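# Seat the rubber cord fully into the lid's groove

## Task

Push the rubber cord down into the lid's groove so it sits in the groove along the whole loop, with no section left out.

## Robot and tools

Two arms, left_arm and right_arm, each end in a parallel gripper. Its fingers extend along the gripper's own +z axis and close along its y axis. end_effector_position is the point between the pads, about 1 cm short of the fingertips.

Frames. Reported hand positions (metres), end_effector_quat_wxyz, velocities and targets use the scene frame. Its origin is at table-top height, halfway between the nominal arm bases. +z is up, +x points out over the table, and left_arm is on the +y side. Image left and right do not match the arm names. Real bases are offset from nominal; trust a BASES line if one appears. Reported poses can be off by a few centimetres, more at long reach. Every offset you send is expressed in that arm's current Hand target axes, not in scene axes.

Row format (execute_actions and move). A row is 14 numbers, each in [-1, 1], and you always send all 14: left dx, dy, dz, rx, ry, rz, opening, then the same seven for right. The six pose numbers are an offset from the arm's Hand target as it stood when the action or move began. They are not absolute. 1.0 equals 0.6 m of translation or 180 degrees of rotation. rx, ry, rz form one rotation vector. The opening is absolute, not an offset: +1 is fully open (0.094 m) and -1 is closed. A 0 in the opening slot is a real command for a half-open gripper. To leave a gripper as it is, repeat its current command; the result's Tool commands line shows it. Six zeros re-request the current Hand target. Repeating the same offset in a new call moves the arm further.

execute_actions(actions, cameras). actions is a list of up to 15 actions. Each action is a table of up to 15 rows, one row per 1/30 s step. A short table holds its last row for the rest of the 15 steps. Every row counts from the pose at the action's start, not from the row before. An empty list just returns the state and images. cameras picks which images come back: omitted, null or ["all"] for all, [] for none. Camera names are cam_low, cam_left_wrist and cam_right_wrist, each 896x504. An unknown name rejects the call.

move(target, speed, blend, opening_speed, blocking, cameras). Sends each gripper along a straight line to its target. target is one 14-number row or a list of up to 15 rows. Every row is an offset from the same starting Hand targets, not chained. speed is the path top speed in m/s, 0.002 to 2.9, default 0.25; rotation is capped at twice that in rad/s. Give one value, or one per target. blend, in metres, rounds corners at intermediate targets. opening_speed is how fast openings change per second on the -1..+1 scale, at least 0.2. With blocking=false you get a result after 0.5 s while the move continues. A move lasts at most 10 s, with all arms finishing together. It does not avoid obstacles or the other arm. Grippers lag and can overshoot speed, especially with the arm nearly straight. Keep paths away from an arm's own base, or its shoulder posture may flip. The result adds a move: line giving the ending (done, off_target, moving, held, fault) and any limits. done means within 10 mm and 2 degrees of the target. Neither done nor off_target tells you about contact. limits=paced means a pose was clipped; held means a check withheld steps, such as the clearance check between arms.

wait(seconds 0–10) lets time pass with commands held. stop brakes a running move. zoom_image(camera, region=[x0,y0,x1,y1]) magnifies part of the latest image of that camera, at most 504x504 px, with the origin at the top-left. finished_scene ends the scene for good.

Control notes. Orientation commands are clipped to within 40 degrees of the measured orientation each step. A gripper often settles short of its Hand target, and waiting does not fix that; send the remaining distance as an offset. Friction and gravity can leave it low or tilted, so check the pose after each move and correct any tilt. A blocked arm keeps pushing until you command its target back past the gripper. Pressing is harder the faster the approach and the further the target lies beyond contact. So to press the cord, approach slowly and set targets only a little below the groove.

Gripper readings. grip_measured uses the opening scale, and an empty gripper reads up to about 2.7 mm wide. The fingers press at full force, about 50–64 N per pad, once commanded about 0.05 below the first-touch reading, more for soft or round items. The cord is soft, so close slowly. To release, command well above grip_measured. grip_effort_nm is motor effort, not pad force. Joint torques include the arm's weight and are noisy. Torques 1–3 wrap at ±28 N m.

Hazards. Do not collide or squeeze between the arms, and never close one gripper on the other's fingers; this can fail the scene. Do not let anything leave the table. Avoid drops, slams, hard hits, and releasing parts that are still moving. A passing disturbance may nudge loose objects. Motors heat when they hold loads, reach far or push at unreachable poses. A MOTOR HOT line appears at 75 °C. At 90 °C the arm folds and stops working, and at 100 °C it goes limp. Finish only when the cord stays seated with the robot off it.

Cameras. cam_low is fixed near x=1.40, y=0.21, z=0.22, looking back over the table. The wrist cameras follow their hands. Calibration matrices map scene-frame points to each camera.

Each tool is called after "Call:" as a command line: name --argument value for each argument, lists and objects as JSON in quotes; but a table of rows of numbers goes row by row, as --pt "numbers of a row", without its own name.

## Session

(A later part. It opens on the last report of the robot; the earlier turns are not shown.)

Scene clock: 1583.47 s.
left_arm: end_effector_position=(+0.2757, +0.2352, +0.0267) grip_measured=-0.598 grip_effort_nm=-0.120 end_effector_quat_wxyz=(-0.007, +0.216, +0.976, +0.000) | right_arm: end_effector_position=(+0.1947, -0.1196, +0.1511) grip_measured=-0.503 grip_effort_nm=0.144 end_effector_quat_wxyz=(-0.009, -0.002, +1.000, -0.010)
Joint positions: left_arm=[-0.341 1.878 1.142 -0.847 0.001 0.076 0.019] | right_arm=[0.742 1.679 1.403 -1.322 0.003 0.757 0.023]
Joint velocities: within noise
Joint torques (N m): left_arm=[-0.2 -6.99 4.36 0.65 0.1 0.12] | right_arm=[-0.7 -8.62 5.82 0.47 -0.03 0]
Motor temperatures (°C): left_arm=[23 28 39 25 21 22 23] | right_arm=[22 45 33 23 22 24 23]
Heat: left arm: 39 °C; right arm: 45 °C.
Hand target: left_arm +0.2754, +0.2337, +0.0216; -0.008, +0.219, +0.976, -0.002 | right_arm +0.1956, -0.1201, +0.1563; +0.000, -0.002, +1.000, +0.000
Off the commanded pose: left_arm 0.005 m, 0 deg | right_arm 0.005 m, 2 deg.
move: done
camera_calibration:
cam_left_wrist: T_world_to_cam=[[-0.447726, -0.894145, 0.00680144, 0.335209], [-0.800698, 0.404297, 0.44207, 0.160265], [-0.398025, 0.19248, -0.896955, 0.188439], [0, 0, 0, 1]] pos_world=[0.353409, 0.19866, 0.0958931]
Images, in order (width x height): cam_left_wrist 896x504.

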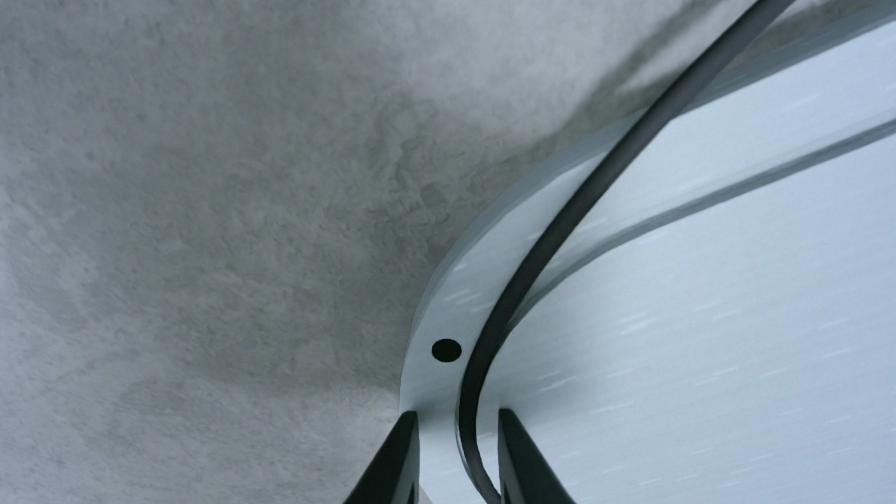

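Call:
move --target '[0.0,-0.003,0.0,0,0,0,-0.6,0,0,0,0,0,0,-0.5]' --speed 0.03 --cameras '["cam_left_wrist"]'

Call:
zoom_image --camera "cam_left_wrist" --region '[360, 250, 560, 504]'

Scene clock: 1587.17 s.
left_arm: end_effector_position=(+0.2757, +0.2344, +0.0266) grip_measured=-0.598 grip_effort_nm=-0.120 end_effector_quat_wxyz=(-0.006, +0.217, +0.976, +0.000) | right_arm: end_effector_position=(+0.1947, -0.1196, +0.1511) grip_measured=-0.503 grip_effort_nm=0.139 end_effector_quat_wxyz=(-0.009, -0.002, +1.000, -0.010)
Joint positions: left_arm=[-0.343 1.878 1.142 -0.846 0.001 0.076 0.019] | right_arm=[0.742 1.679 1.403 -1.322 0.003 0.757 0.023]
Joint velocities: within noise
Joint torques (N m): left_arm=[-0.5 -6.86 4.49 0.58 0.12 -0.05] | right_arm=[-0.73 -8.61 5.79 0.46 -0.04 0.01]
Motor temperatures (°C): left_arm=[23 28 39 25 21 22 23] | right_arm=[22 45 33 23 22 24 23]
Heat: left arm: 39 °C; right arm: 45 °C.
Hand target: left_arm +0.2746, +0.2320, +0.0216; -0.008, +0.219, +0.976, -0.002 | right_arm +0.1956, -0.1201, +0.1563; +0.000, -0.002, +1.000, +0.000
Off the commanded pose: left_arm 0.006 m, 0 deg | right_arm 0.005 m, 2 deg.
move: done
camera_calibration:
cam_left_wrist: T_world_to_cam=[[-0.449809, -0.8931, 0.00665676, 0.334897], [-0.80039, 0.4064, 0.440698, 0.160106], [-0.396293, 0.192902, -0.897631, 0.188033], [0, 0, 0, 1]] pos_world=[0.353303, 0.197757, 0.0959961]
Images, in order (width x height): cam_left_wrist 896x504.

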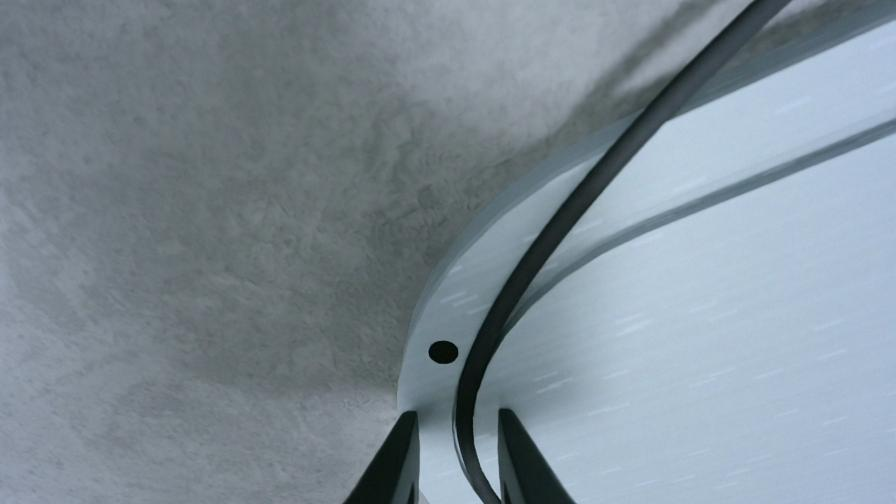

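Scaled by 1.984 from the camera's 896x504 image, which has a finer 1280x720 frame.

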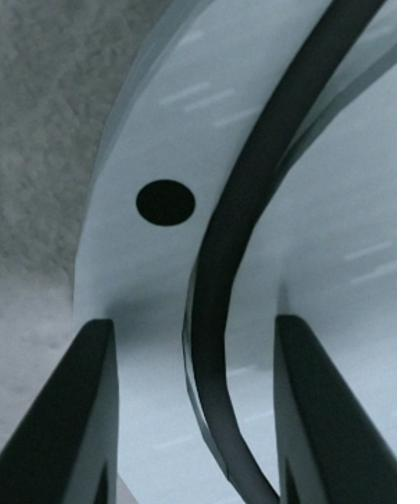

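Call:
move --pt "0.0 -0.002 0.0 0 0 0 -0.6 0 0 0 0 0 0 -0.5" --pt "0.0 -0.002 0.0 0 0 0 -0.95 0 0 0 0 0 0 -0.5" --speed 0.03 --opening_speed 0.5 --cameras '["cam_left_wrist"]'

Call:
zoom_image --camera "cam_left_wrist" --region '[360, 250, 560, 504]'

Scene clock: 1594.17 s.
left_arm: end_effector_position=(+0.2754, +0.2332, +0.0266) grip_measured=-0.948 grip_effort_nm=-0.125 end_effector_quat_wxyz=(-0.006, +0.219, +0.976, +0.000) | right_arm: end_effector_position=(+0.1947, -0.1196, +0.1511) grip_measured=-0.503 grip_effort_nm=0.144 end_effector_quat_wxyz=(-0.009, -0.002, +1.000, -0.010)
Joint positions: left_arm=[-0.347 1.878 1.142 -0.845 0.001 0.076 0.002] | right_arm=[0.742 1.679 1.403 -1.322 0.003 0.757 0.023]
Joint velocities: within noise
Joint torques (N m): left_arm=[-0.54 -7.04 4.44 0.58 0.11 -0.11] | right_arm=[-0.8 -8.66 5.89 0.46 -0.05 -0.01]
Motor temperatures (°C): left_arm=[23 28 39 25 21 22 23] | right_arm=[22 45 33 23 22 24 23]
Heat: left arm: 39 °C; right arm: 45 °C.
Hand target: left_arm +0.2741, +0.2310, +0.0216; -0.008, +0.219, +0.976, -0.002 | right_arm +0.1956, -0.1201, +0.1563; +0.000, -0.002, +1.000, +0.000
Off the commanded pose: left_arm 0.006 m, 0 deg | right_arm 0.005 m, 2 deg.
move: done
camera_calibration:
cam_left_wrist: T_world_to_cam=[[-0.45322, -0.891374, 0.00660991, 0.334194], [-0.798987, 0.409511, 0.440364, 0.159243], [-0.395236, 0.1943, -0.897795, 0.187494], [0, 0, 0, 1]] pos_world=[0.352801, 0.19625, 0.0959969]
Images, in order (width x height): cam_left_wrist 896x504.

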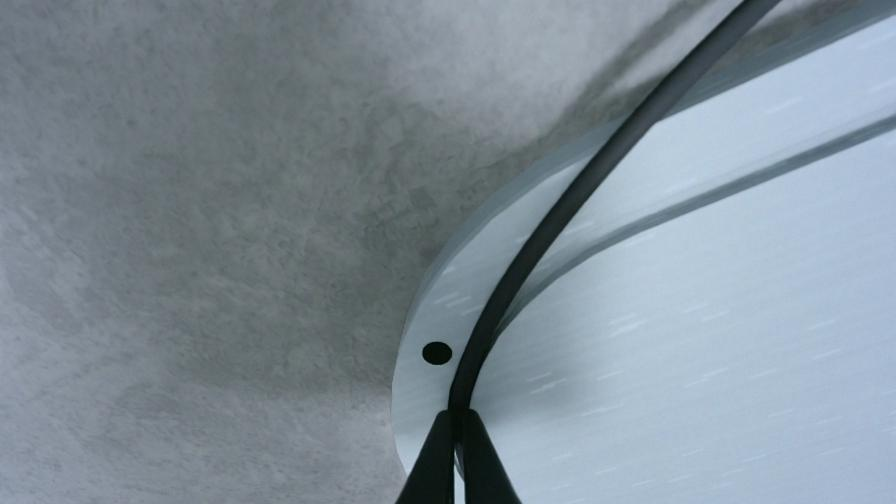

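Scaled by 1.984 from the camera's 896x504 image, which has a finer 1280x720 frame.

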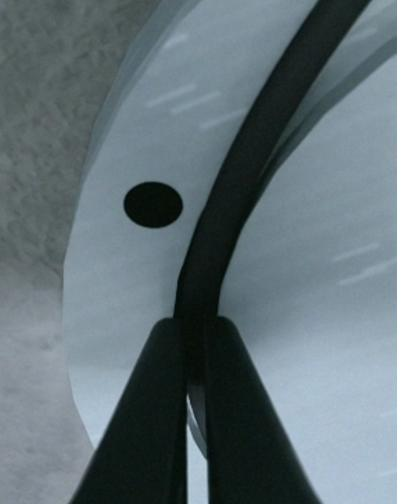

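Call:
move --pt "0.0 -0.002 0.019 0 0 0 -0.95 0 0 0 0 0 0 -0.5" --pt "0.0 -0.002 0.019 0 0 0 -0.6 0 0 0 0 0 0 -0.5" --pt "-0.008 -0.002 -0.03 0 0 0 -0.6 0 0 0 0 0 0 -0.5" --speed 0.06 --cameras '["cam_left_wrist"]'

Call:
zoom_image --camera "cam_left_wrist" --region '[300, 200, 604, 504]'

Scene clock: 1602.00 s.
left_arm: end_effector_position=(+0.2712, +0.2341, +0.0307) grip_measured=-0.602 grip_effort_nm=0.076 end_effector_quat_wxyz=(-0.021, +0.220, +0.975, +0.004) | right_arm: end_effector_position=(+0.1947, -0.1196, +0.1511) grip_measured=-0.503 grip_effort_nm=0.139 end_effector_quat_wxyz=(-0.009, -0.002, +1.000, -0.010)
Joint positions: left_arm=[-0.351 1.883 1.165 -0.895 -0.002 0.074 0.019] | right_arm=[0.742 1.679 1.403 -1.322 0.003 0.757 0.023]
Joint velocities: within noise
Joint torques (N m): left_arm=[-0.46 -8.76 7.08 0.25 0.14 -0.06] | right_arm=[-0.77 -8.72 5.85 0.45 -0.04 0]
Motor temperatures (°C): left_arm=[23 28 39 25 21 22 23] | right_arm=[22 44 33 23 22 24 23]
Heat: left arm: 39 °C; right arm: 44 °C.
Hand target: left_arm +0.2783, +0.2278, +0.0395; -0.008, +0.219, +0.976, -0.002 | right_arm +0.1956, -0.1201, +0.1563; +0.000, -0.002, +1.000, +0.000
Off the commanded pose: left_arm 0.013 m, 2 deg | right_arm 0.005 m, 2 deg.
move: off_target (left_arm); target 2's new opening was sent with left_arm's hand 0.014 m and 1 deg from that target
camera_calibration:
cam_left_wrist: T_world_to_cam=[[-0.454888, -0.890527, 0.00625368, 0.333322], [-0.7858, 0.404677, 0.467712, 0.150491], [-0.419041, 0.207843, -0.883859, 0.19212], [0, 0, 0, 1]] pos_world=[0.350386, 0.196001, 0.097336]
Images, in order (width x height): cam_left_wrist 896x504.

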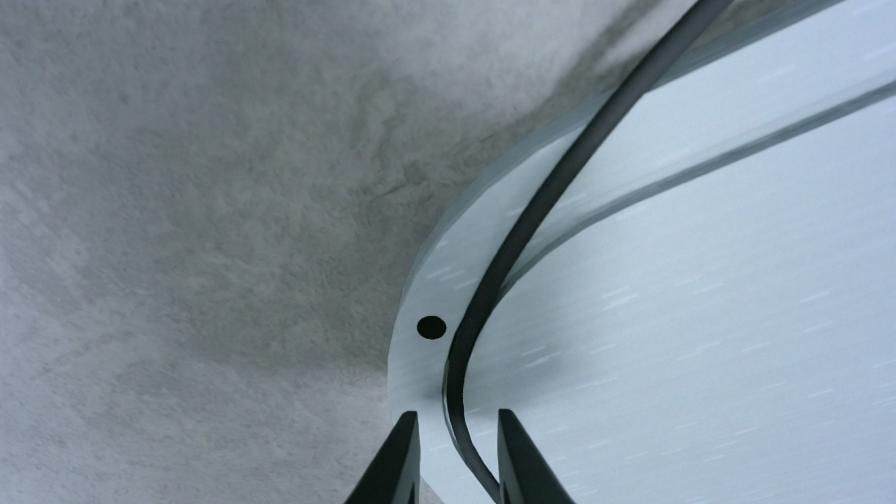

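Scaled by 1.658 from the camera's 896x504 image, which has a finer 1280x720 frame.

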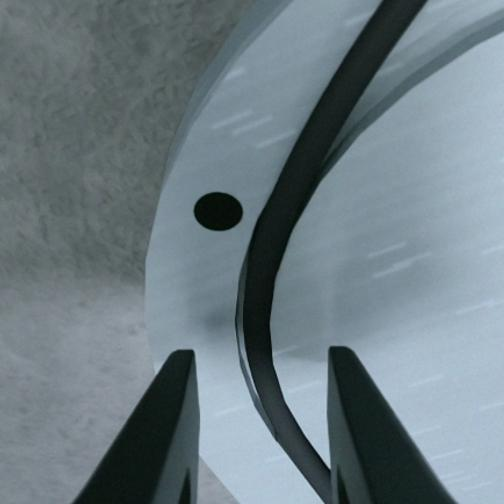

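Call:
zoom_image --camera "cam_left_wrist" --region '[420, 330, 500, 440]'

Scaled by 4.582 from the camera's 896x504 image, which has a finer 1280x720 frame.

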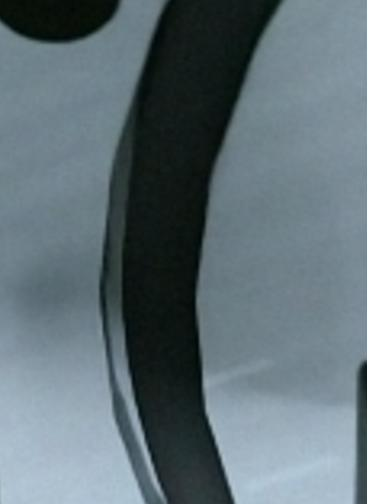

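Call:
move --pt "-0.006 0 -0.04 0 0 0.03 -0.6 0 0 0 0 0 0 -0.5" --pt "-0.021 -0.0065 -0.03 0 0 0.122 -0.6 0 0 0 0 0 0 -0.5" --pt "-0.021 -0.0065 0.008 0 0 0.122 -0.6 0 0 0 0 0 0 -0.5" --speed 0.08 --cameras '["cam_left_wrist"]'

Call:
zoom_image --camera "cam_left_wrist" --region '[360, 250, 560, 504]'

Scene clock: 1617.50 s.
left_arm: end_effector_position=(+0.2896, +0.2215, +0.0409) grip_measured=-0.602 grip_effort_nm=0.081 end_effector_quat_wxyz=(-0.004, +0.393, +0.919, +0.000) | right_arm: end_effector_position=(+0.1948, -0.1196, +0.1511) grip_measured=-0.503 grip_effort_nm=0.144 end_effector_quat_wxyz=(-0.009, -0.002, +1.000, -0.010)
Joint positions: left_arm=[-0.365 1.912 1.251 -0.919 -0.001 0.424 0.019] | right_arm=[0.742 1.679 1.403 -1.321 0.003 0.757 0.023]
Joint velocities: within noise
Joint torques (N m): left_arm=[-0.47 -7.31 4.34 0.58 0.12 0.14] | right_arm=[-0.7 -8.66 5.83 0.47 -0.04 -0.01]
Motor temperatures (°C): left_arm=[23 29 40 25 21 22 23] | right_arm=[22 44 33 23 22 24 23]
Heat: left arm: 40 °C; right arm: 44 °C.
Hand target: left_arm +0.2879, +0.2189, +0.0346; -0.007, +0.401, +0.916, -0.004 | right_arm +0.1956, -0.1201, +0.1563; +0.000, -0.002, +1.000, +0.000
Off the commanded pose: left_arm 0.007 m, 1 deg | right_arm 0.005 m, 2 deg.
move: done
camera_calibration:
cam_left_wrist: T_world_to_cam=[[-0.742107, -0.670239, 0.00752527, 0.36477], [-0.600117, 0.669382, 0.437936, 0.054005], [-0.298559, 0.320479, -0.898975, 0.15217], [0, 0, 0, 1]] pos_world=[0.34854, 0.159566, 0.110402]
Images, in order (width x height): cam_left_wrist 896x504.

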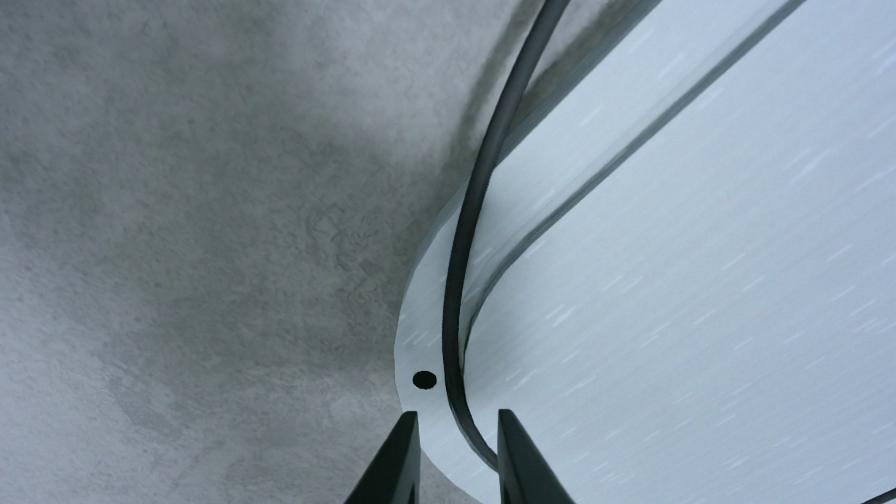

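Scaled by 1.984 from the camera's 896x504 image, which has a finer 1280x720 frame.

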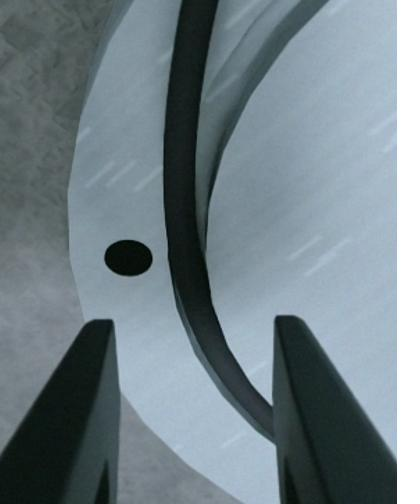

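Call:
move --pt "-0.01 0.002 0 0 0 0 -0.6 0 0 0 0 0 0 -0.5" --pt "-0.009 0.002 0.020 0 0 0 -0.6 0 0 0 0 0 0 -0.5" --speed 0.06 --cameras '["cam_left_wrist"]'

Call:
zoom_image --camera "cam_left_wrist" --region '[360, 250, 560, 504]'

Scene clock: 1622.87 s.
left_arm: end_effector_position=(+0.2939, +0.2182, +0.0292) grip_measured=-0.602 grip_effort_nm=0.085 end_effector_quat_wxyz=(-0.004, +0.395, +0.919, +0.000) | right_arm: end_effector_position=(+0.1948, -0.1196, +0.1511) grip_measured=-0.503 grip_effort_nm=0.144 end_effector_quat_wxyz=(-0.009, -0.002, +1.000, -0.010)
Joint positions: left_arm=[-0.369 1.949 1.251 -0.882 -0.001 0.424 0.019] | right_arm=[0.742 1.679 1.403 -1.321 0.003 0.757 0.023]
Joint velocities: within noise
Joint torques (N m): left_arm=[-0.55 -7.49 4.12 0.6 0.16 0.14] | right_arm=[-0.81 -8.64 5.79 0.45 -0.04 0.01]
Motor temperatures (°C): left_arm=[23 29 40 25 21 22 23] | right_arm=[22 44 33 23 22 24 23]
Heat: left arm: 40 °C; right arm: 44 °C.
Hand target: left_arm +0.2922, +0.2157, +0.0226; -0.007, +0.401, +0.916, -0.004 | right_arm +0.1956, -0.1201, +0.1563; +0.000, -0.002, +1.000, +0.000
Off the commanded pose: left_arm 0.007 m, 1 deg | right_arm 0.005 m, 2 deg.
move: done
camera_calibration:
cam_left_wrist: T_world_to_cam=[[-0.74518, -0.666825, 0.00714774, 0.36599], [-0.597362, 0.672243, 0.43732, 0.0624951], [-0.296421, 0.321612, -0.899278, 0.143281], [0, 0, 0, 1]] pos_world=[0.352532, 0.155959, 0.0989031]
Images, in order (width x height): cam_left_wrist 896x504.

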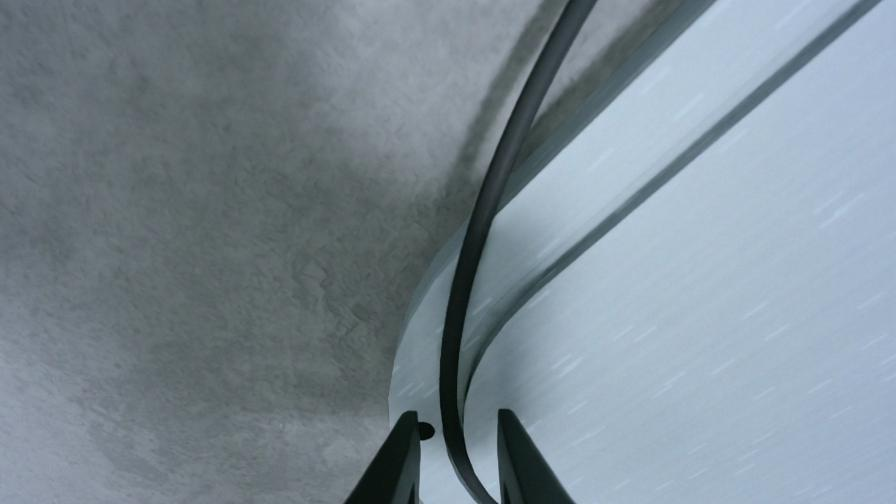

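Scaled by 1.984 from the camera's 896x504 image, which has a finer 1280x720 frame.

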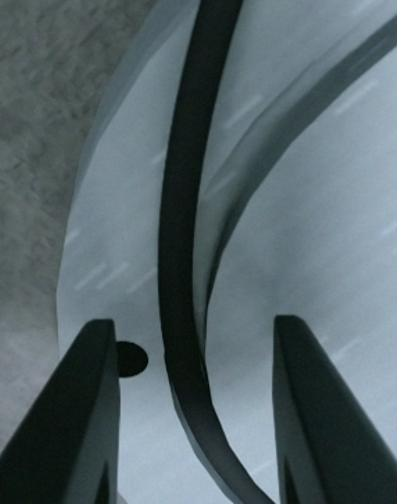

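Call:
move --pt "0 0.0035 0.002 0 0 0 -0.6 0 0 0 0 0 0 -0.5" --pt "0 0.0035 0.004 0 0 0 -0.95 0 0 0 0 0 0 -0.5" --speed 0.04 --opening_speed 0.5 --cameras '["cam_left_wrist"]'

Call:
zoom_image --camera "cam_left_wrist" --region '[360, 250, 560, 504]'

Scene clock: 1628.40 s.
left_arm: end_effector_position=(+0.2952, +0.2177, +0.0270) grip_measured=-0.946 grip_effort_nm=-0.212 end_effector_quat_wxyz=(-0.003, +0.396, +0.918, +0.000) | right_arm: end_effector_position=(+0.1948, -0.1196, +0.1511) grip_measured=-0.503 grip_effort_nm=0.139 end_effector_quat_wxyz=(-0.009, -0.002, +1.000, -0.010)
Joint positions: left_arm=[-0.369 1.956 1.251 -0.873 -0.001 0.426 0.003] | right_arm=[0.742 1.679 1.403 -1.321 0.003 0.757 0.023]
Joint velocities: within noise
Joint torques (N m): left_arm=[0.23 -7.39 4.08 0.57 0.12 0.17] | right_arm=[-0.77 -8.64 5.9 0.46 -0.05 0]
Motor temperatures (°C): left_arm=[23 29 40 25 21 22 23] | right_arm=[22 44 33 23 22 24 23]
Heat: left arm: 40 °C; right arm: 44 °C.
Hand target: left_arm +0.2937, +0.2171, +0.0202; -0.007, +0.401, +0.916, -0.004 | right_arm +0.1956, -0.1201, +0.1563; +0.000, -0.002, +1.000, +0.000
Off the commanded pose: left_arm 0.007 m, 1 deg | right_arm 0.005 m, 2 deg.
move: done
camera_calibration:
cam_left_wrist: T_world_to_cam=[[-0.746475, -0.665383, 0.00634251, 0.366731], [-0.596829, 0.67372, 0.435772, 0.0642001], [-0.294228, 0.321507, -0.900035, 0.141227], [0, 0, 0, 1]] pos_world=[0.353625, 0.155358, 0.0968069]
Images, in order (width x height): cam_left_wrist 896x504.

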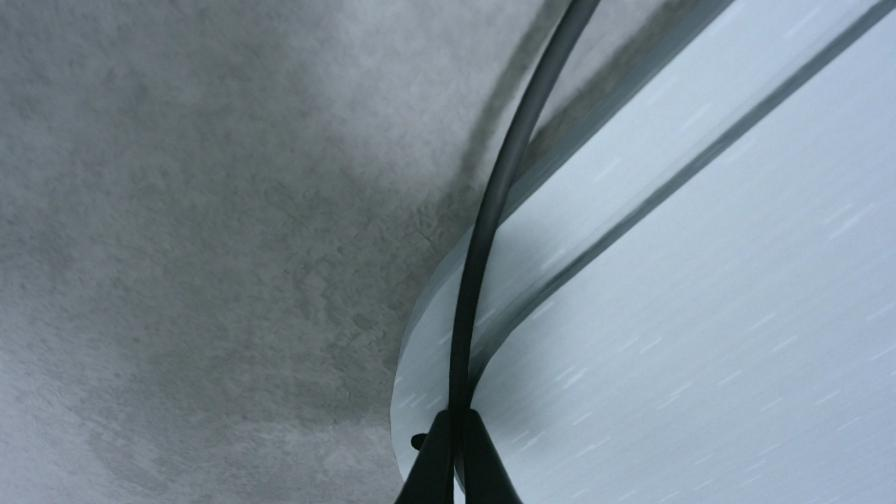

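Scaled by 1.984 from the camera's 896x504 image, which has a finer 1280x720 frame.

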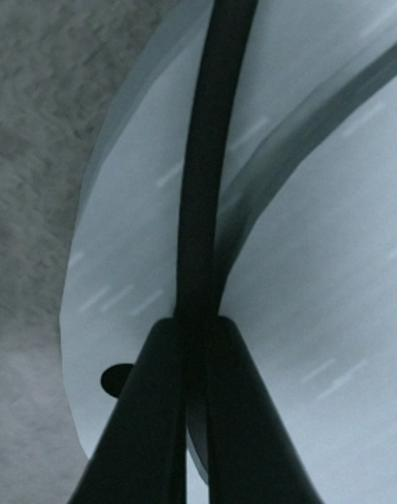

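Call:
move --pt "0 0.001 0.016 0 0 0 -0.95 0 0 0 0 0 0 -0.5" --pt "0 0.001 0.016 0 0 0 -0.6 0 0 0 0 0 0 -0.5" --pt "-0.01 0.006 -0.035 0 0 0 -0.5 0 0 0 0 0 0 -0.5" --speed 0.06 --cameras '["cam_left_wrist"]'

Call:
zoom_image --camera "cam_left_wrist" --region '[300, 200, 604, 504]'

Scene clock: 1637.00 s.
left_arm: end_effector_position=(+0.2943, +0.2196, +0.0347) grip_measured=-0.502 grip_effort_nm=0.076 end_effector_quat_wxyz=(-0.017, +0.396, +0.918, +0.001) | right_arm: end_effector_position=(+0.1948, -0.1196, +0.1511) grip_measured=-0.503 grip_effort_nm=0.149 end_effector_quat_wxyz=(-0.009, -0.002, +1.000, -0.010)
Joint positions: left_arm=[-0.366 1.96 1.291 -0.935 -0.003 0.428 0.023] | right_arm=[0.742 1.679 1.403 -1.321 0.003 0.757 0.023]
Joint velocities: within noise
Joint torques (N m): left_arm=[0.03 -8.75 7.34 0.29 0.17 0.18] | right_arm=[-0.77 -8.65 5.81 0.47 -0.03 -0.01]
Motor temperatures (°C): left_arm=[23 29 40 25 21 22 23] | right_arm=[22 43 33 23 22 24 23]
Heat: left arm: 40 °C; right arm: 43 °C.
Hand target: left_arm +0.3007, +0.2152, +0.0410; -0.007, +0.401, +0.916, -0.004 | right_arm +0.1956, -0.1201, +0.1563; +0.000, -0.002, +1.000, +0.000
Off the commanded pose: left_arm 0.010 m, 1 deg | right_arm 0.005 m, 2 deg.
move: done; target 2's new opening was sent with left_arm's hand 0.014 m and 1 deg from that target
camera_calibration:
cam_left_wrist: T_world_to_cam=[[-0.745694, -0.666095, 0.0160248, 0.366893], [-0.586694, 0.667824, 0.458041, 0.0565157], [-0.315801, 0.332157, -0.888787, 0.1509], [0, 0, 0, 1]] pos_world=[0.354401, 0.156521, 0.102352]
Images, in order (width x height): cam_left_wrist 896x504.

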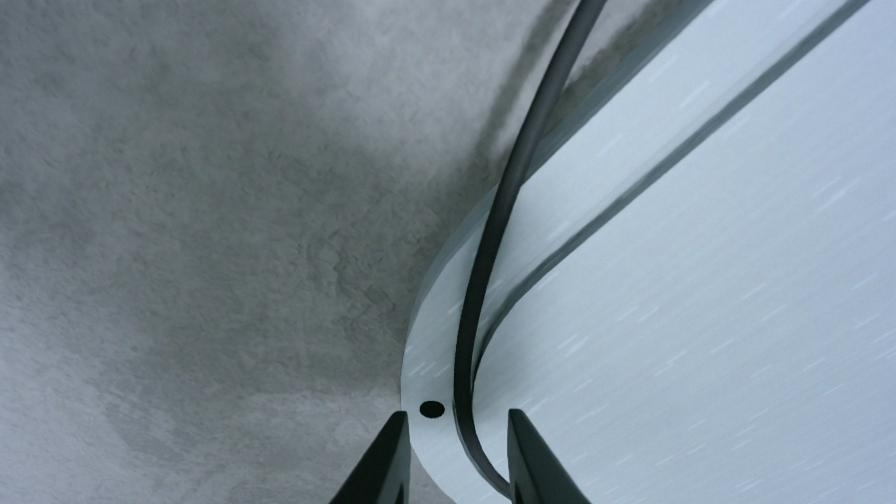

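Scaled by 1.658 from the camera's 896x504 image, which has a finer 1280x720 frame.

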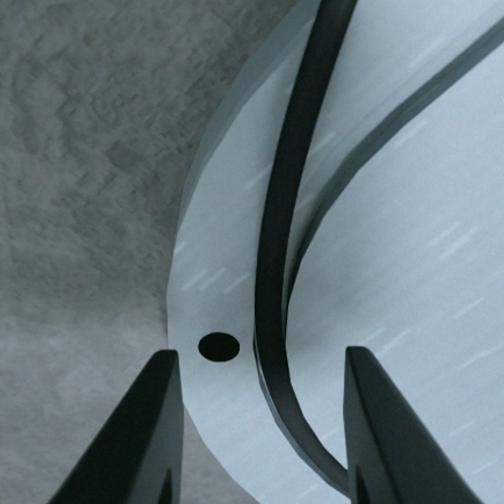

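Call:
move --pt "-0.006 0 -0.04 0 0 0.03 -0.5 0 0 0 0 0 0 -0.5" --pt "-0.0167 -0.0155 -0.02 0 0 0.128 -0.6 0 0 0 0 0 0 -0.5" --pt "-0.0167 -0.0155 0.012 0 0 0.128 -0.6 0 0 0 0 0 0 -0.5" --speed 0.08 --cameras '["cam_left_wrist"]'

Call:
zoom_image --camera "cam_left_wrist" --region '[360, 250, 560, 504]'

Scene clock: 1646.07 s.
left_arm: end_effector_position=(+0.3028, +0.2046, +0.0404) grip_measured=-0.598 grip_effort_nm=-0.125 end_effector_quat_wxyz=(-0.004, +0.569, +0.822, +0.001) | right_arm: end_effector_position=(+0.1948, -0.1196, +0.1511) grip_measured=-0.503 grip_effort_nm=0.139 end_effector_quat_wxyz=(-0.009, -0.002, +1.000, -0.010)
Joint positions: left_arm=[-0.396 1.977 1.341 -0.943 -0.003 0.795 0.019] | right_arm=[0.742 1.679 1.403 -1.321 0.003 0.757 0.023]
Joint velocities: within noise
Joint torques (N m): left_arm=[-0.28 -7.9 4.42 0.55 0.2 0.16] | right_arm=[-0.76 -8.7 5.82 0.45 -0.03 0]
Motor temperatures (°C): left_arm=[23 30 41 25 21 22 23] | right_arm=[22 43 32 23 22 24 23]
Heat: left arm: 41 °C; right arm: 43 °C.
Hand target: left_arm +0.3007, +0.2016, +0.0338; -0.006, +0.576, +0.818, -0.005 | right_arm +0.1956, -0.1201, +0.1563; +0.000, -0.002, +1.000, +0.000
Off the commanded pose: left_arm 0.008 m, 1 deg | right_arm 0.005 m, 2 deg.
move: done
camera_calibration:
cam_left_wrist: T_world_to_cam=[[-0.945218, -0.326344, 0.00789897, 0.354348], [-0.290253, 0.851263, 0.437155, -0.0575794], [-0.149387, 0.410914, -0.899352, 0.0975491], [0, 0, 0, 1]] pos_world=[0.332796, 0.124571, 0.110103]
Images, in order (width x height): cam_left_wrist 896x504.

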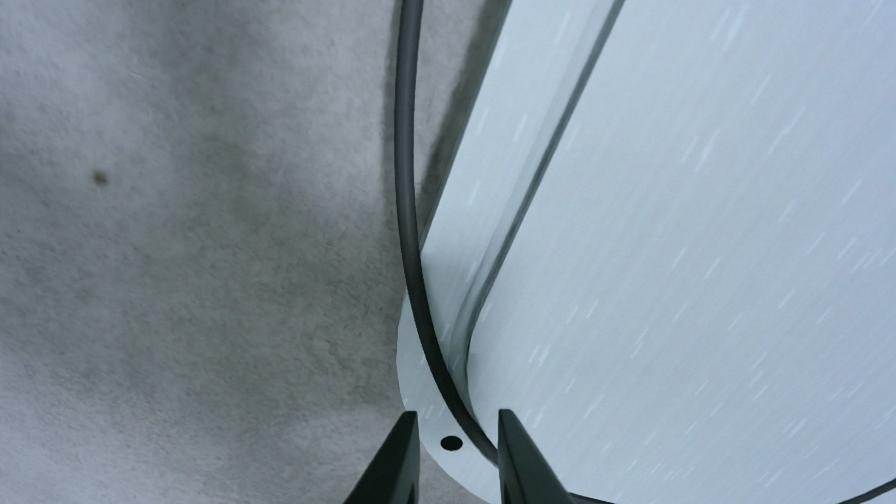

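Scaled by 1.984 from the camera's 896x504 image, which has a finer 1280x720 frame.

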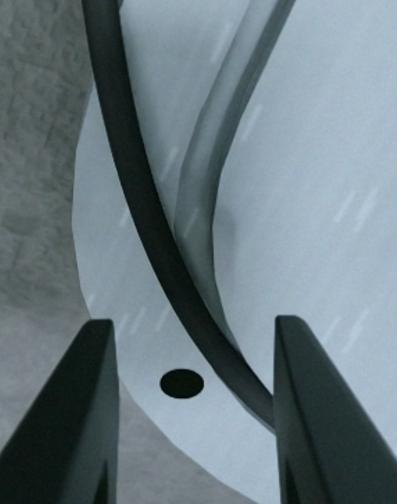

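Call:
move --target '[0,0,0.02,0,0,0,-0.6,0,0,0,0,0,0,-0.5]' --speed 0.04 --cameras '["cam_left_wrist"]'

Call:
zoom_image --camera "cam_left_wrist" --region '[360, 250, 560, 504]'

Scene clock: 1650.93 s.
left_arm: end_effector_position=(+0.3032, +0.2045, +0.0291) grip_measured=-0.598 grip_effort_nm=-0.120 end_effector_quat_wxyz=(-0.003, +0.569, +0.822, +0.001) | right_arm: end_effector_position=(+0.1948, -0.1196, +0.1511) grip_measured=-0.503 grip_effort_nm=0.149 end_effector_quat_wxyz=(-0.009, -0.002, +1.000, -0.010)
Joint positions: left_arm=[-0.396 1.994 1.317 -0.9 -0.003 0.795 0.019] | right_arm=[0.742 1.679 1.403 -1.321 0.003 0.757 0.023]
Joint velocities: within noise
Joint torques (N m): left_arm=[-0.44 -7.84 4.45 0.54 0.18 0.16] | right_arm=[-0.83 -8.7 5.76 0.46 -0.03 0]
Motor temperatures (°C): left_arm=[23 31 41 25 21 22 23] | right_arm=[22 43 32 23 22 24 23]
Heat: left arm: 41 °C; right arm: 43 °C.
Hand target: left_arm +0.3005, +0.2016, +0.0219; -0.006, +0.576, +0.818, -0.005 | right_arm +0.1956, -0.1201, +0.1563; +0.000, -0.002, +1.000, +0.000
Off the commanded pose: left_arm 0.008 m, 1 deg | right_arm 0.005 m, 2 deg.
move: done
camera_calibration:
cam_left_wrist: T_world_to_cam=[[-0.945224, -0.32636, 0.00645686, 0.35483], [-0.291057, 0.851601, 0.43596, -0.0521725], [-0.147779, 0.410201, -0.899943, 0.0871749], [0, 0, 0, 1]] pos_world=[0.333091, 0.124473, 0.0989064]
Images, in order (width x height): cam_left_wrist 896x504.

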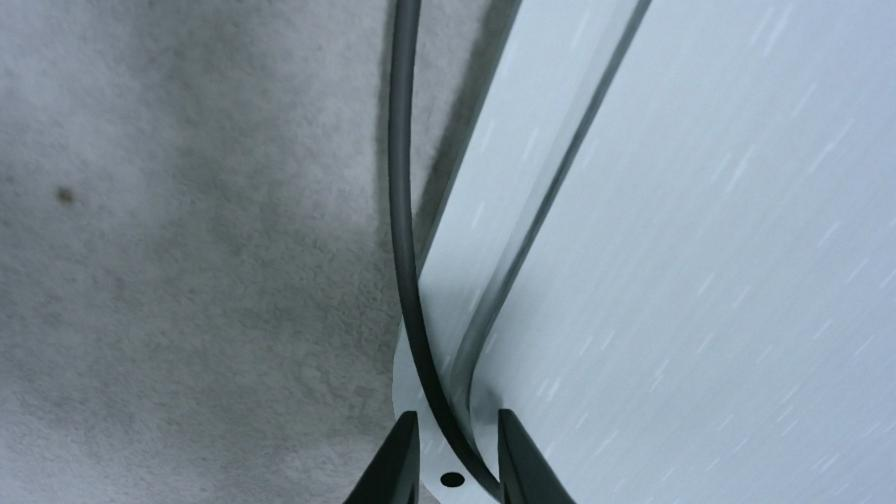

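Scaled by 1.984 from the camera's 896x504 image, which has a finer 1280x720 frame.

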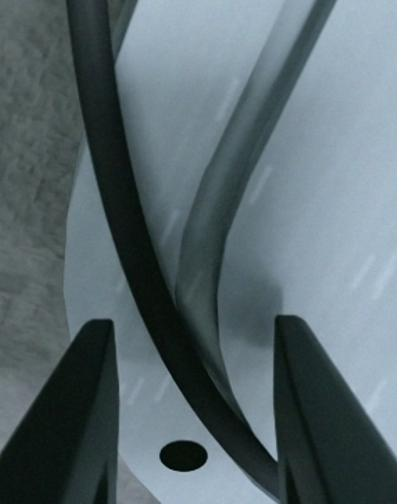

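Call:
move --pt "0 0.0005 0.004 0 0 0 -0.6 0 0 0 0 0 0 -0.5" --pt "0 0.0005 0.004 0 0 0 -0.95 0 0 0 0 0 0 -0.5" --speed 0.04 --opening_speed 0.5 --cameras '["cam_left_wrist"]'

Call:
zoom_image --camera "cam_left_wrist" --region '[360, 250, 560, 504]'

Scene clock: 1656.00 s.
left_arm: end_effector_position=(+0.3053, +0.2035, +0.0291) grip_measured=-0.948 grip_effort_nm=-0.125 end_effector_quat_wxyz=(+0.001, +0.569, +0.822, +0.002) | right_arm: end_effector_position=(+0.1948, -0.1196, +0.1511) grip_measured=-0.503 grip_effort_nm=0.144 end_effector_quat_wxyz=(-0.009, -0.002, +1.000, -0.010)
Joint positions: left_arm=[-0.396 1.994 1.317 -0.89 -0.003 0.795 0.002] | right_arm=[0.742 1.679 1.403 -1.321 0.003 0.757 0.023]
Joint velocities: within noise
Joint torques (N m): left_arm=[-0.39 -7.43 3.92 0.58 0.1 0.22] | right_arm=[-0.72 -8.66 5.81 0.47 -0.04 -0.01]
Motor temperatures (°C): left_arm=[23 30 40 25 21 22 23] | right_arm=[22 43 32 23 22 24 23]
Heat: left arm: 40 °C; right arm: 43 °C.
Hand target: left_arm +0.3008, +0.2017, +0.0195; -0.006, +0.576, +0.818, -0.005 | right_arm +0.1956, -0.1201, +0.1563; +0.000, -0.002, +1.000, +0.000
Off the commanded pose: left_arm 0.011 m, 1 deg | right_arm 0.005 m, 2 deg.
move: off_target (left_arm); target 2's new opening was sent with left_arm's hand 0.011 m and 1 deg from that target
camera_calibration:
cam_left_wrist: T_world_to_cam=[[-0.945374, -0.325986, -0.000538031, 0.356692], [-0.294505, 0.853366, 0.430155, -0.0498711], [-0.139765, 0.406816, -0.902755, 0.086157], [0, 0, 0, 1]] pos_world=[0.334562, 0.123785, 0.0994229]
Images, in order (width x height): cam_left_wrist 896x504.

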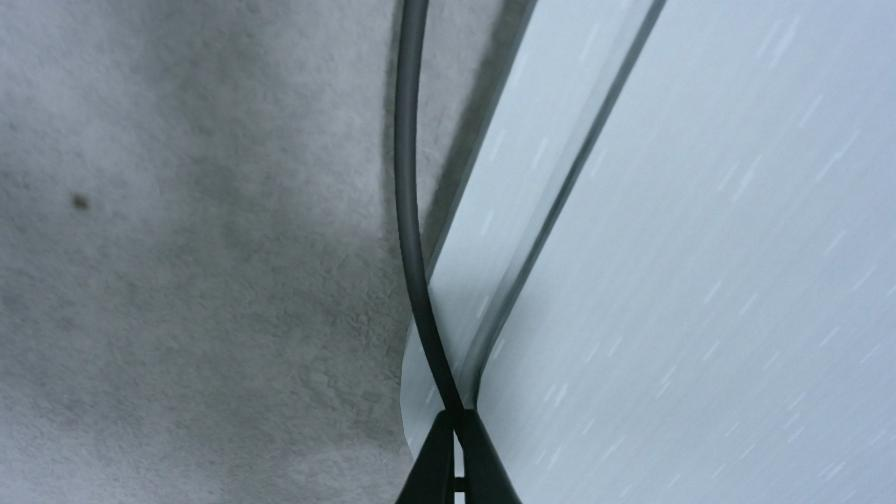

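Scaled by 1.984 from the camera's 896x504 image, which has a finer 1280x720 frame.

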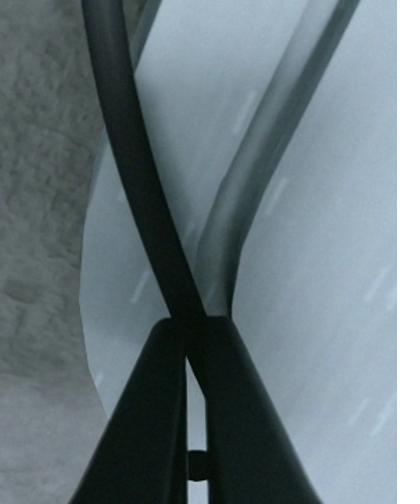

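Call:
move --target '[0.0,-0.006,0.003,0,0,0,-0.95,0,0,0,0,0,0,-0.5]' --speed 0.03 --cameras '["cam_left_wrist"]'

Call:
zoom_image --camera "cam_left_wrist" --region '[360, 250, 560, 504]'

Scene clock: 1662.33 s.
left_arm: end_effector_position=(+0.3041, +0.2030, +0.0273) grip_measured=-0.948 grip_effort_nm=-0.129 end_effector_quat_wxyz=(+0.002, +0.570, +0.822, +0.002) | right_arm: end_effector_position=(+0.1948, -0.1196, +0.1511) grip_measured=-0.503 grip_effort_nm=0.144 end_effector_quat_wxyz=(-0.009, -0.002, +1.000, -0.010)
Joint positions: left_arm=[-0.399 1.994 1.309 -0.882 -0.003 0.795 0.002] | right_arm=[0.742 1.679 1.403 -1.321 0.003 0.757 0.023]
Joint velocities: within noise
Joint torques (N m): left_arm=[-0.76 -8.01 3.28 0.62 0.16 0.07] | right_arm=[-0.79 -8.75 5.89 0.46 -0.05 0.01]
Motor temperatures (°C): left_arm=[23 30 40 25 21 22 23] | right_arm=[22 43 32 23 22 24 23]
Heat: left arm: 40 °C; right arm: 43 °C.
Hand target: left_arm +0.2974, +0.2004, +0.0178; -0.006, +0.576, +0.818, -0.005 | right_arm +0.1956, -0.1201, +0.1563; +0.000, -0.002, +1.000, +0.000
Off the commanded pose: left_arm 0.012 m, 1 deg | right_arm 0.005 m, 2 deg.
move: off_target (left_arm)
camera_calibration:
cam_left_wrist: T_world_to_cam=[[-0.946247, -0.323444, -0.000501629, 0.355141], [-0.292199, 0.854172, 0.430128, -0.0498606], [-0.138694, 0.407154, -0.902768, 0.0841837], [0, 0, 0, 1]] pos_world=[0.333158, 0.123182, 0.0976229]
Images, in order (width x height): cam_left_wrist 896x504.

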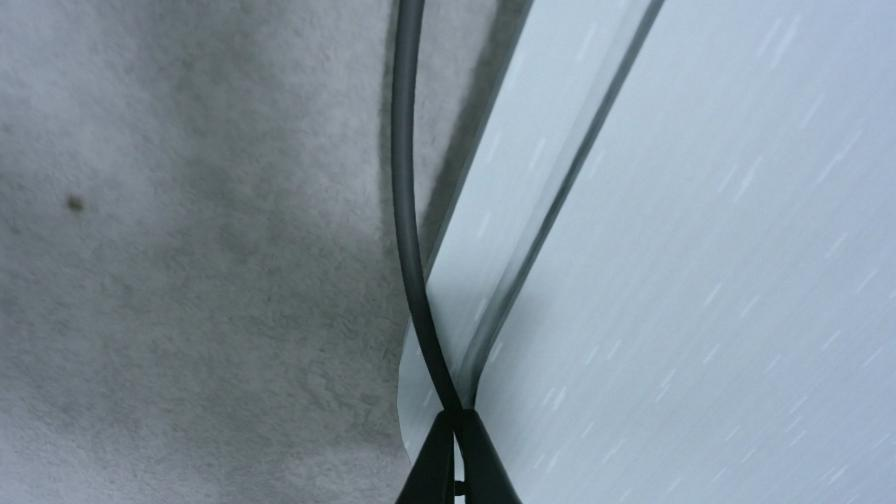

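Scaled by 1.984 from the camera's 896x504 image, which has a finer 1280x720 frame.

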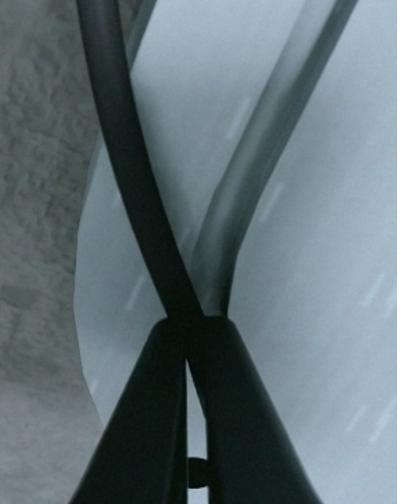

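Call:
move --target '[0.0,-0.0055,0.001,0,0,0,-0.95,0,0,0,0,0,0,-0.5]' --speed 0.03 --cameras '["cam_left_wrist"]'

Call:
zoom_image --camera "cam_left_wrist" --region '[360, 250, 560, 504]'

Scene clock: 1668.10 s.
left_arm: end_effector_position=(+0.3020, +0.2019, +0.0247) grip_measured=-0.948 grip_effort_nm=-0.120 end_effector_quat_wxyz=(+0.001, +0.573, +0.820, +0.003) | right_arm: end_effector_position=(+0.1948, -0.1196, +0.1511) grip_measured=-0.503 grip_effort_nm=0.139 end_effector_quat_wxyz=(-0.009, -0.002, +1.000, -0.010)
Joint positions: left_arm=[-0.405 1.994 1.298 -0.872 -0.005 0.795 0.002] | right_arm=[0.742 1.679 1.403 -1.321 0.003 0.757 0.023]
Joint velocities: within noise
Joint torques (N m): left_arm=[-0.91 -8.53 3.02 0.59 0.19 0] | right_arm=[-0.77 -8.62 5.85 0.45 -0.05 0.01]
Motor temperatures (°C): left_arm=[23 30 39 25 21 22 23] | right_arm=[22 43 32 23 22 24 23]
Heat: left arm: 39 °C; right arm: 43 °C.
Hand target: left_arm +0.2942, +0.1993, +0.0172; -0.006, +0.576, +0.818, -0.005 | right_arm +0.1956, -0.1201, +0.1563; +0.000, -0.002, +1.000, +0.000
Off the commanded pose: left_arm 0.011 m, 1 deg | right_arm 0.005 m, 2 deg.
move: off_target (left_arm)
camera_calibration:
cam_left_wrist: T_world_to_cam=[[-0.9482, -0.317674, -0.000964605, 0.3522], [-0.28688, 0.854974, 0.43211, -0.0502528], [-0.136445, 0.410003, -0.90182, 0.0806863], [0, 0, 0, 1]] pos_world=[0.330549, 0.121768, 0.094819]
Images, in order (width x height): cam_left_wrist 896x504.

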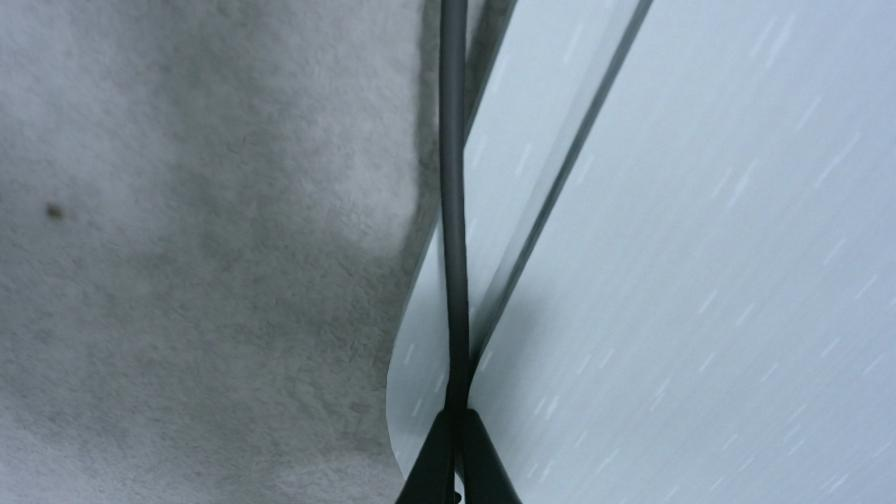

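Scaled by 1.984 from the camera's 896x504 image, which has a finer 1280x720 frame.

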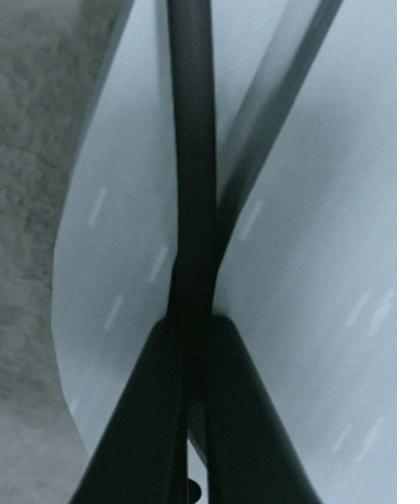

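Call:
move --pt "0 0.003 0.013 0 0 0 -0.95 0 0 0 0 0 0 -0.5" --pt "0 0.004 0.011 0 0 0 -0.6 0 0 0 0 0 0 -0.5" --pt "-0.008 0.012 -0.035 0 0 0 -0.5 0 0 0 0 0 0 -0.5" --speed 0.06 --cameras '["cam_left_wrist"]'

Call:
zoom_image --camera "cam_left_wrist" --region '[300, 200, 604, 504]'

Scene clock: 1675.47 s.
left_arm: end_effector_position=(+0.2979, +0.2042, +0.0322) grip_measured=-0.502 grip_effort_nm=0.081 end_effector_quat_wxyz=(-0.015, +0.572, +0.820, -0.001) | right_arm: end_effector_position=(+0.1948, -0.1196, +0.1511) grip_measured=-0.503 grip_effort_nm=0.144 end_effector_quat_wxyz=(-0.009, -0.002, +1.000, -0.010)
Joint positions: left_arm=[-0.404 1.994 1.33 -0.937 -0.004 0.795 0.023] | right_arm=[0.742 1.679 1.403 -1.321 0.003 0.757 0.023]
Joint velocities: within noise
Joint torques (N m): left_arm=[-0.5 -8.95 7.38 0.26 0.21 0.14] | right_arm=[-0.76 -8.64 5.81 0.46 -0.06 0]
Motor temperatures (°C): left_arm=[23 30 39 25 21 22 23] | right_arm=[22 43 32 23 22 24 23]
Heat: left arm: 39 °C; right arm: 43 °C.
Hand target: left_arm +0.3029, +0.1972, +0.0380; -0.006, +0.576, +0.818, -0.005 | right_arm +0.1956, -0.1201, +0.1563; +0.000, -0.002, +1.000, +0.000
Off the commanded pose: left_arm 0.010 m, 1 deg | right_arm 0.005 m, 2 deg.
move: done; target 2's new opening was sent with left_arm's hand 0.015 m and 1 deg from that target
camera_calibration:
cam_left_wrist: T_world_to_cam=[[-0.947328, -0.319348, 0.0241968, 0.348229], [-0.274663, 0.848976, 0.451442, -0.0596189], [-0.16471, 0.421018, -0.891972, 0.0919008], [0, 0, 0, 1]] pos_world=[0.32865, 0.12313, 0.100461]
Images, in order (width x height): cam_left_wrist 896x504.

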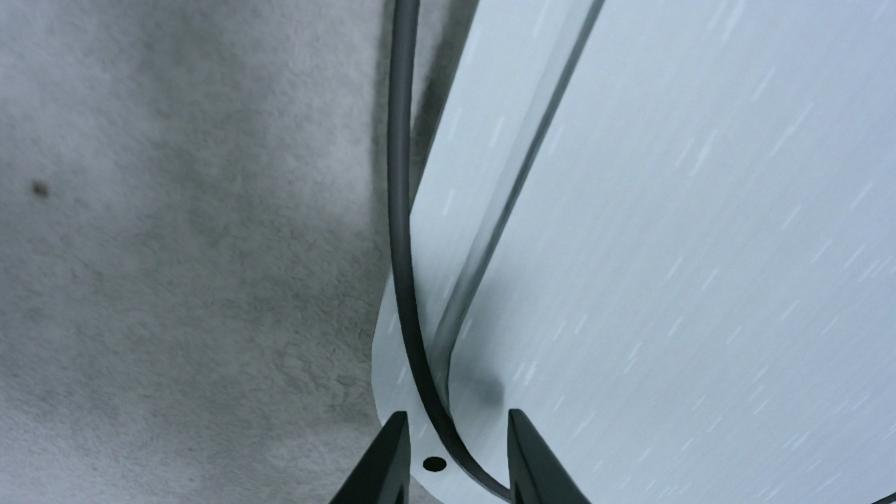

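Scaled by 1.658 from the camera's 896x504 image, which has a finer 1280x720 frame.

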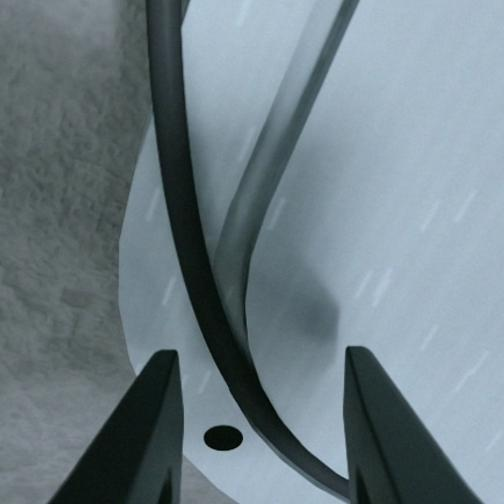

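Call:
move --pt "-0.01 0 -0.04 0 0 0.03 -0.4 0 0 0 0 0 0 -0.5" --pt "-0.038 -0.005 -0.04 0 0 0.09 -0.1 0 0 0 0 0 0 -0.5" --pt "-0.038 -0.005 -0.02 0 0 0.09 -0.1 0 0 0 0 0 0 -0.5" --speed 0.08 --cameras '["cam_left_wrist"]'

Scene clock: 1685.77 s.
left_arm: end_effector_position=(+0.3067, +0.1798, +0.0546) grip_measured=-0.102 grip_effort_nm=0.076 end_effector_quat_wxyz=(-0.009, +0.679, +0.734, -0.001) | right_arm: end_effector_position=(+0.1948, -0.1196, +0.1511) grip_measured=-0.503 grip_effort_nm=0.144 end_effector_quat_wxyz=(-0.009, -0.002, +1.000, -0.010)
Joint positions: left_arm=[-0.454 2.017 1.459 -1.03 -0.003 1.019 0.042] | right_arm=[0.742 1.679 1.403 -1.321 0.003 0.757 0.023]
Joint velocities: within noise
Joint torques (N m): left_arm=[-0.46 -8.1 5.41 0.48 0.23 0.19] | right_arm=[-0.84 -8.72 5.87 0.46 -0.03 0.02]
Motor temperatures (°C): left_arm=[23 31 41 25 21 22 23] | right_arm=[22 43 32 23 22 24 23]
Heat: left arm: 41 °C; right arm: 43 °C.
Hand target: left_arm +0.3079, +0.1748, +0.0499; -0.006, +0.685, +0.728, -0.006 | right_arm +0.1956, -0.1201, +0.1563; +0.000, -0.002, +1.000, +0.000
Off the commanded pose: left_arm 0.007 m, 1 deg | right_arm 0.005 m, 2 deg.
move: done
camera_calibration:
cam_left_wrist: T_world_to_cam=[[-0.998568, -0.0505917, 0.0174025, 0.31609], [-0.0377775, 0.89708, 0.440249, -0.127315], [-0.0378844, 0.438961, -0.897707, 0.0818092], [0, 0, 0, 1]] pos_world=[0.313927, 0.0942925, 0.12399]
Images, in order (width x height): cam_left_wrist 896x504.

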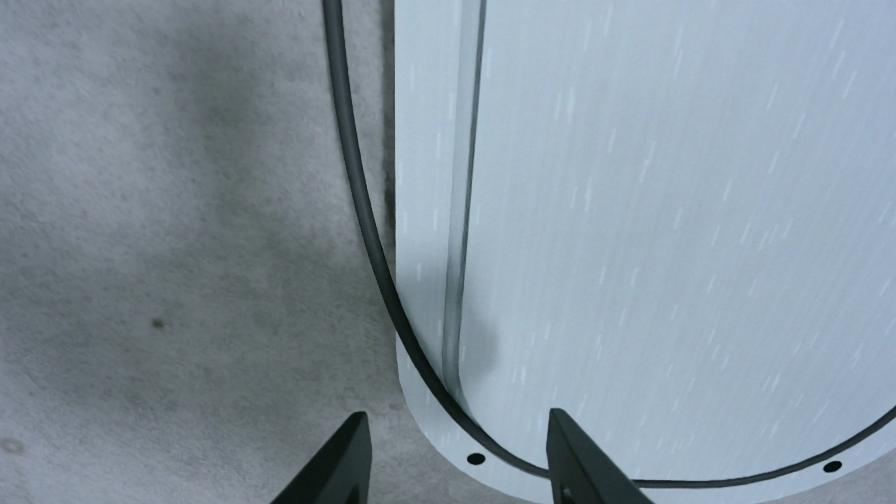

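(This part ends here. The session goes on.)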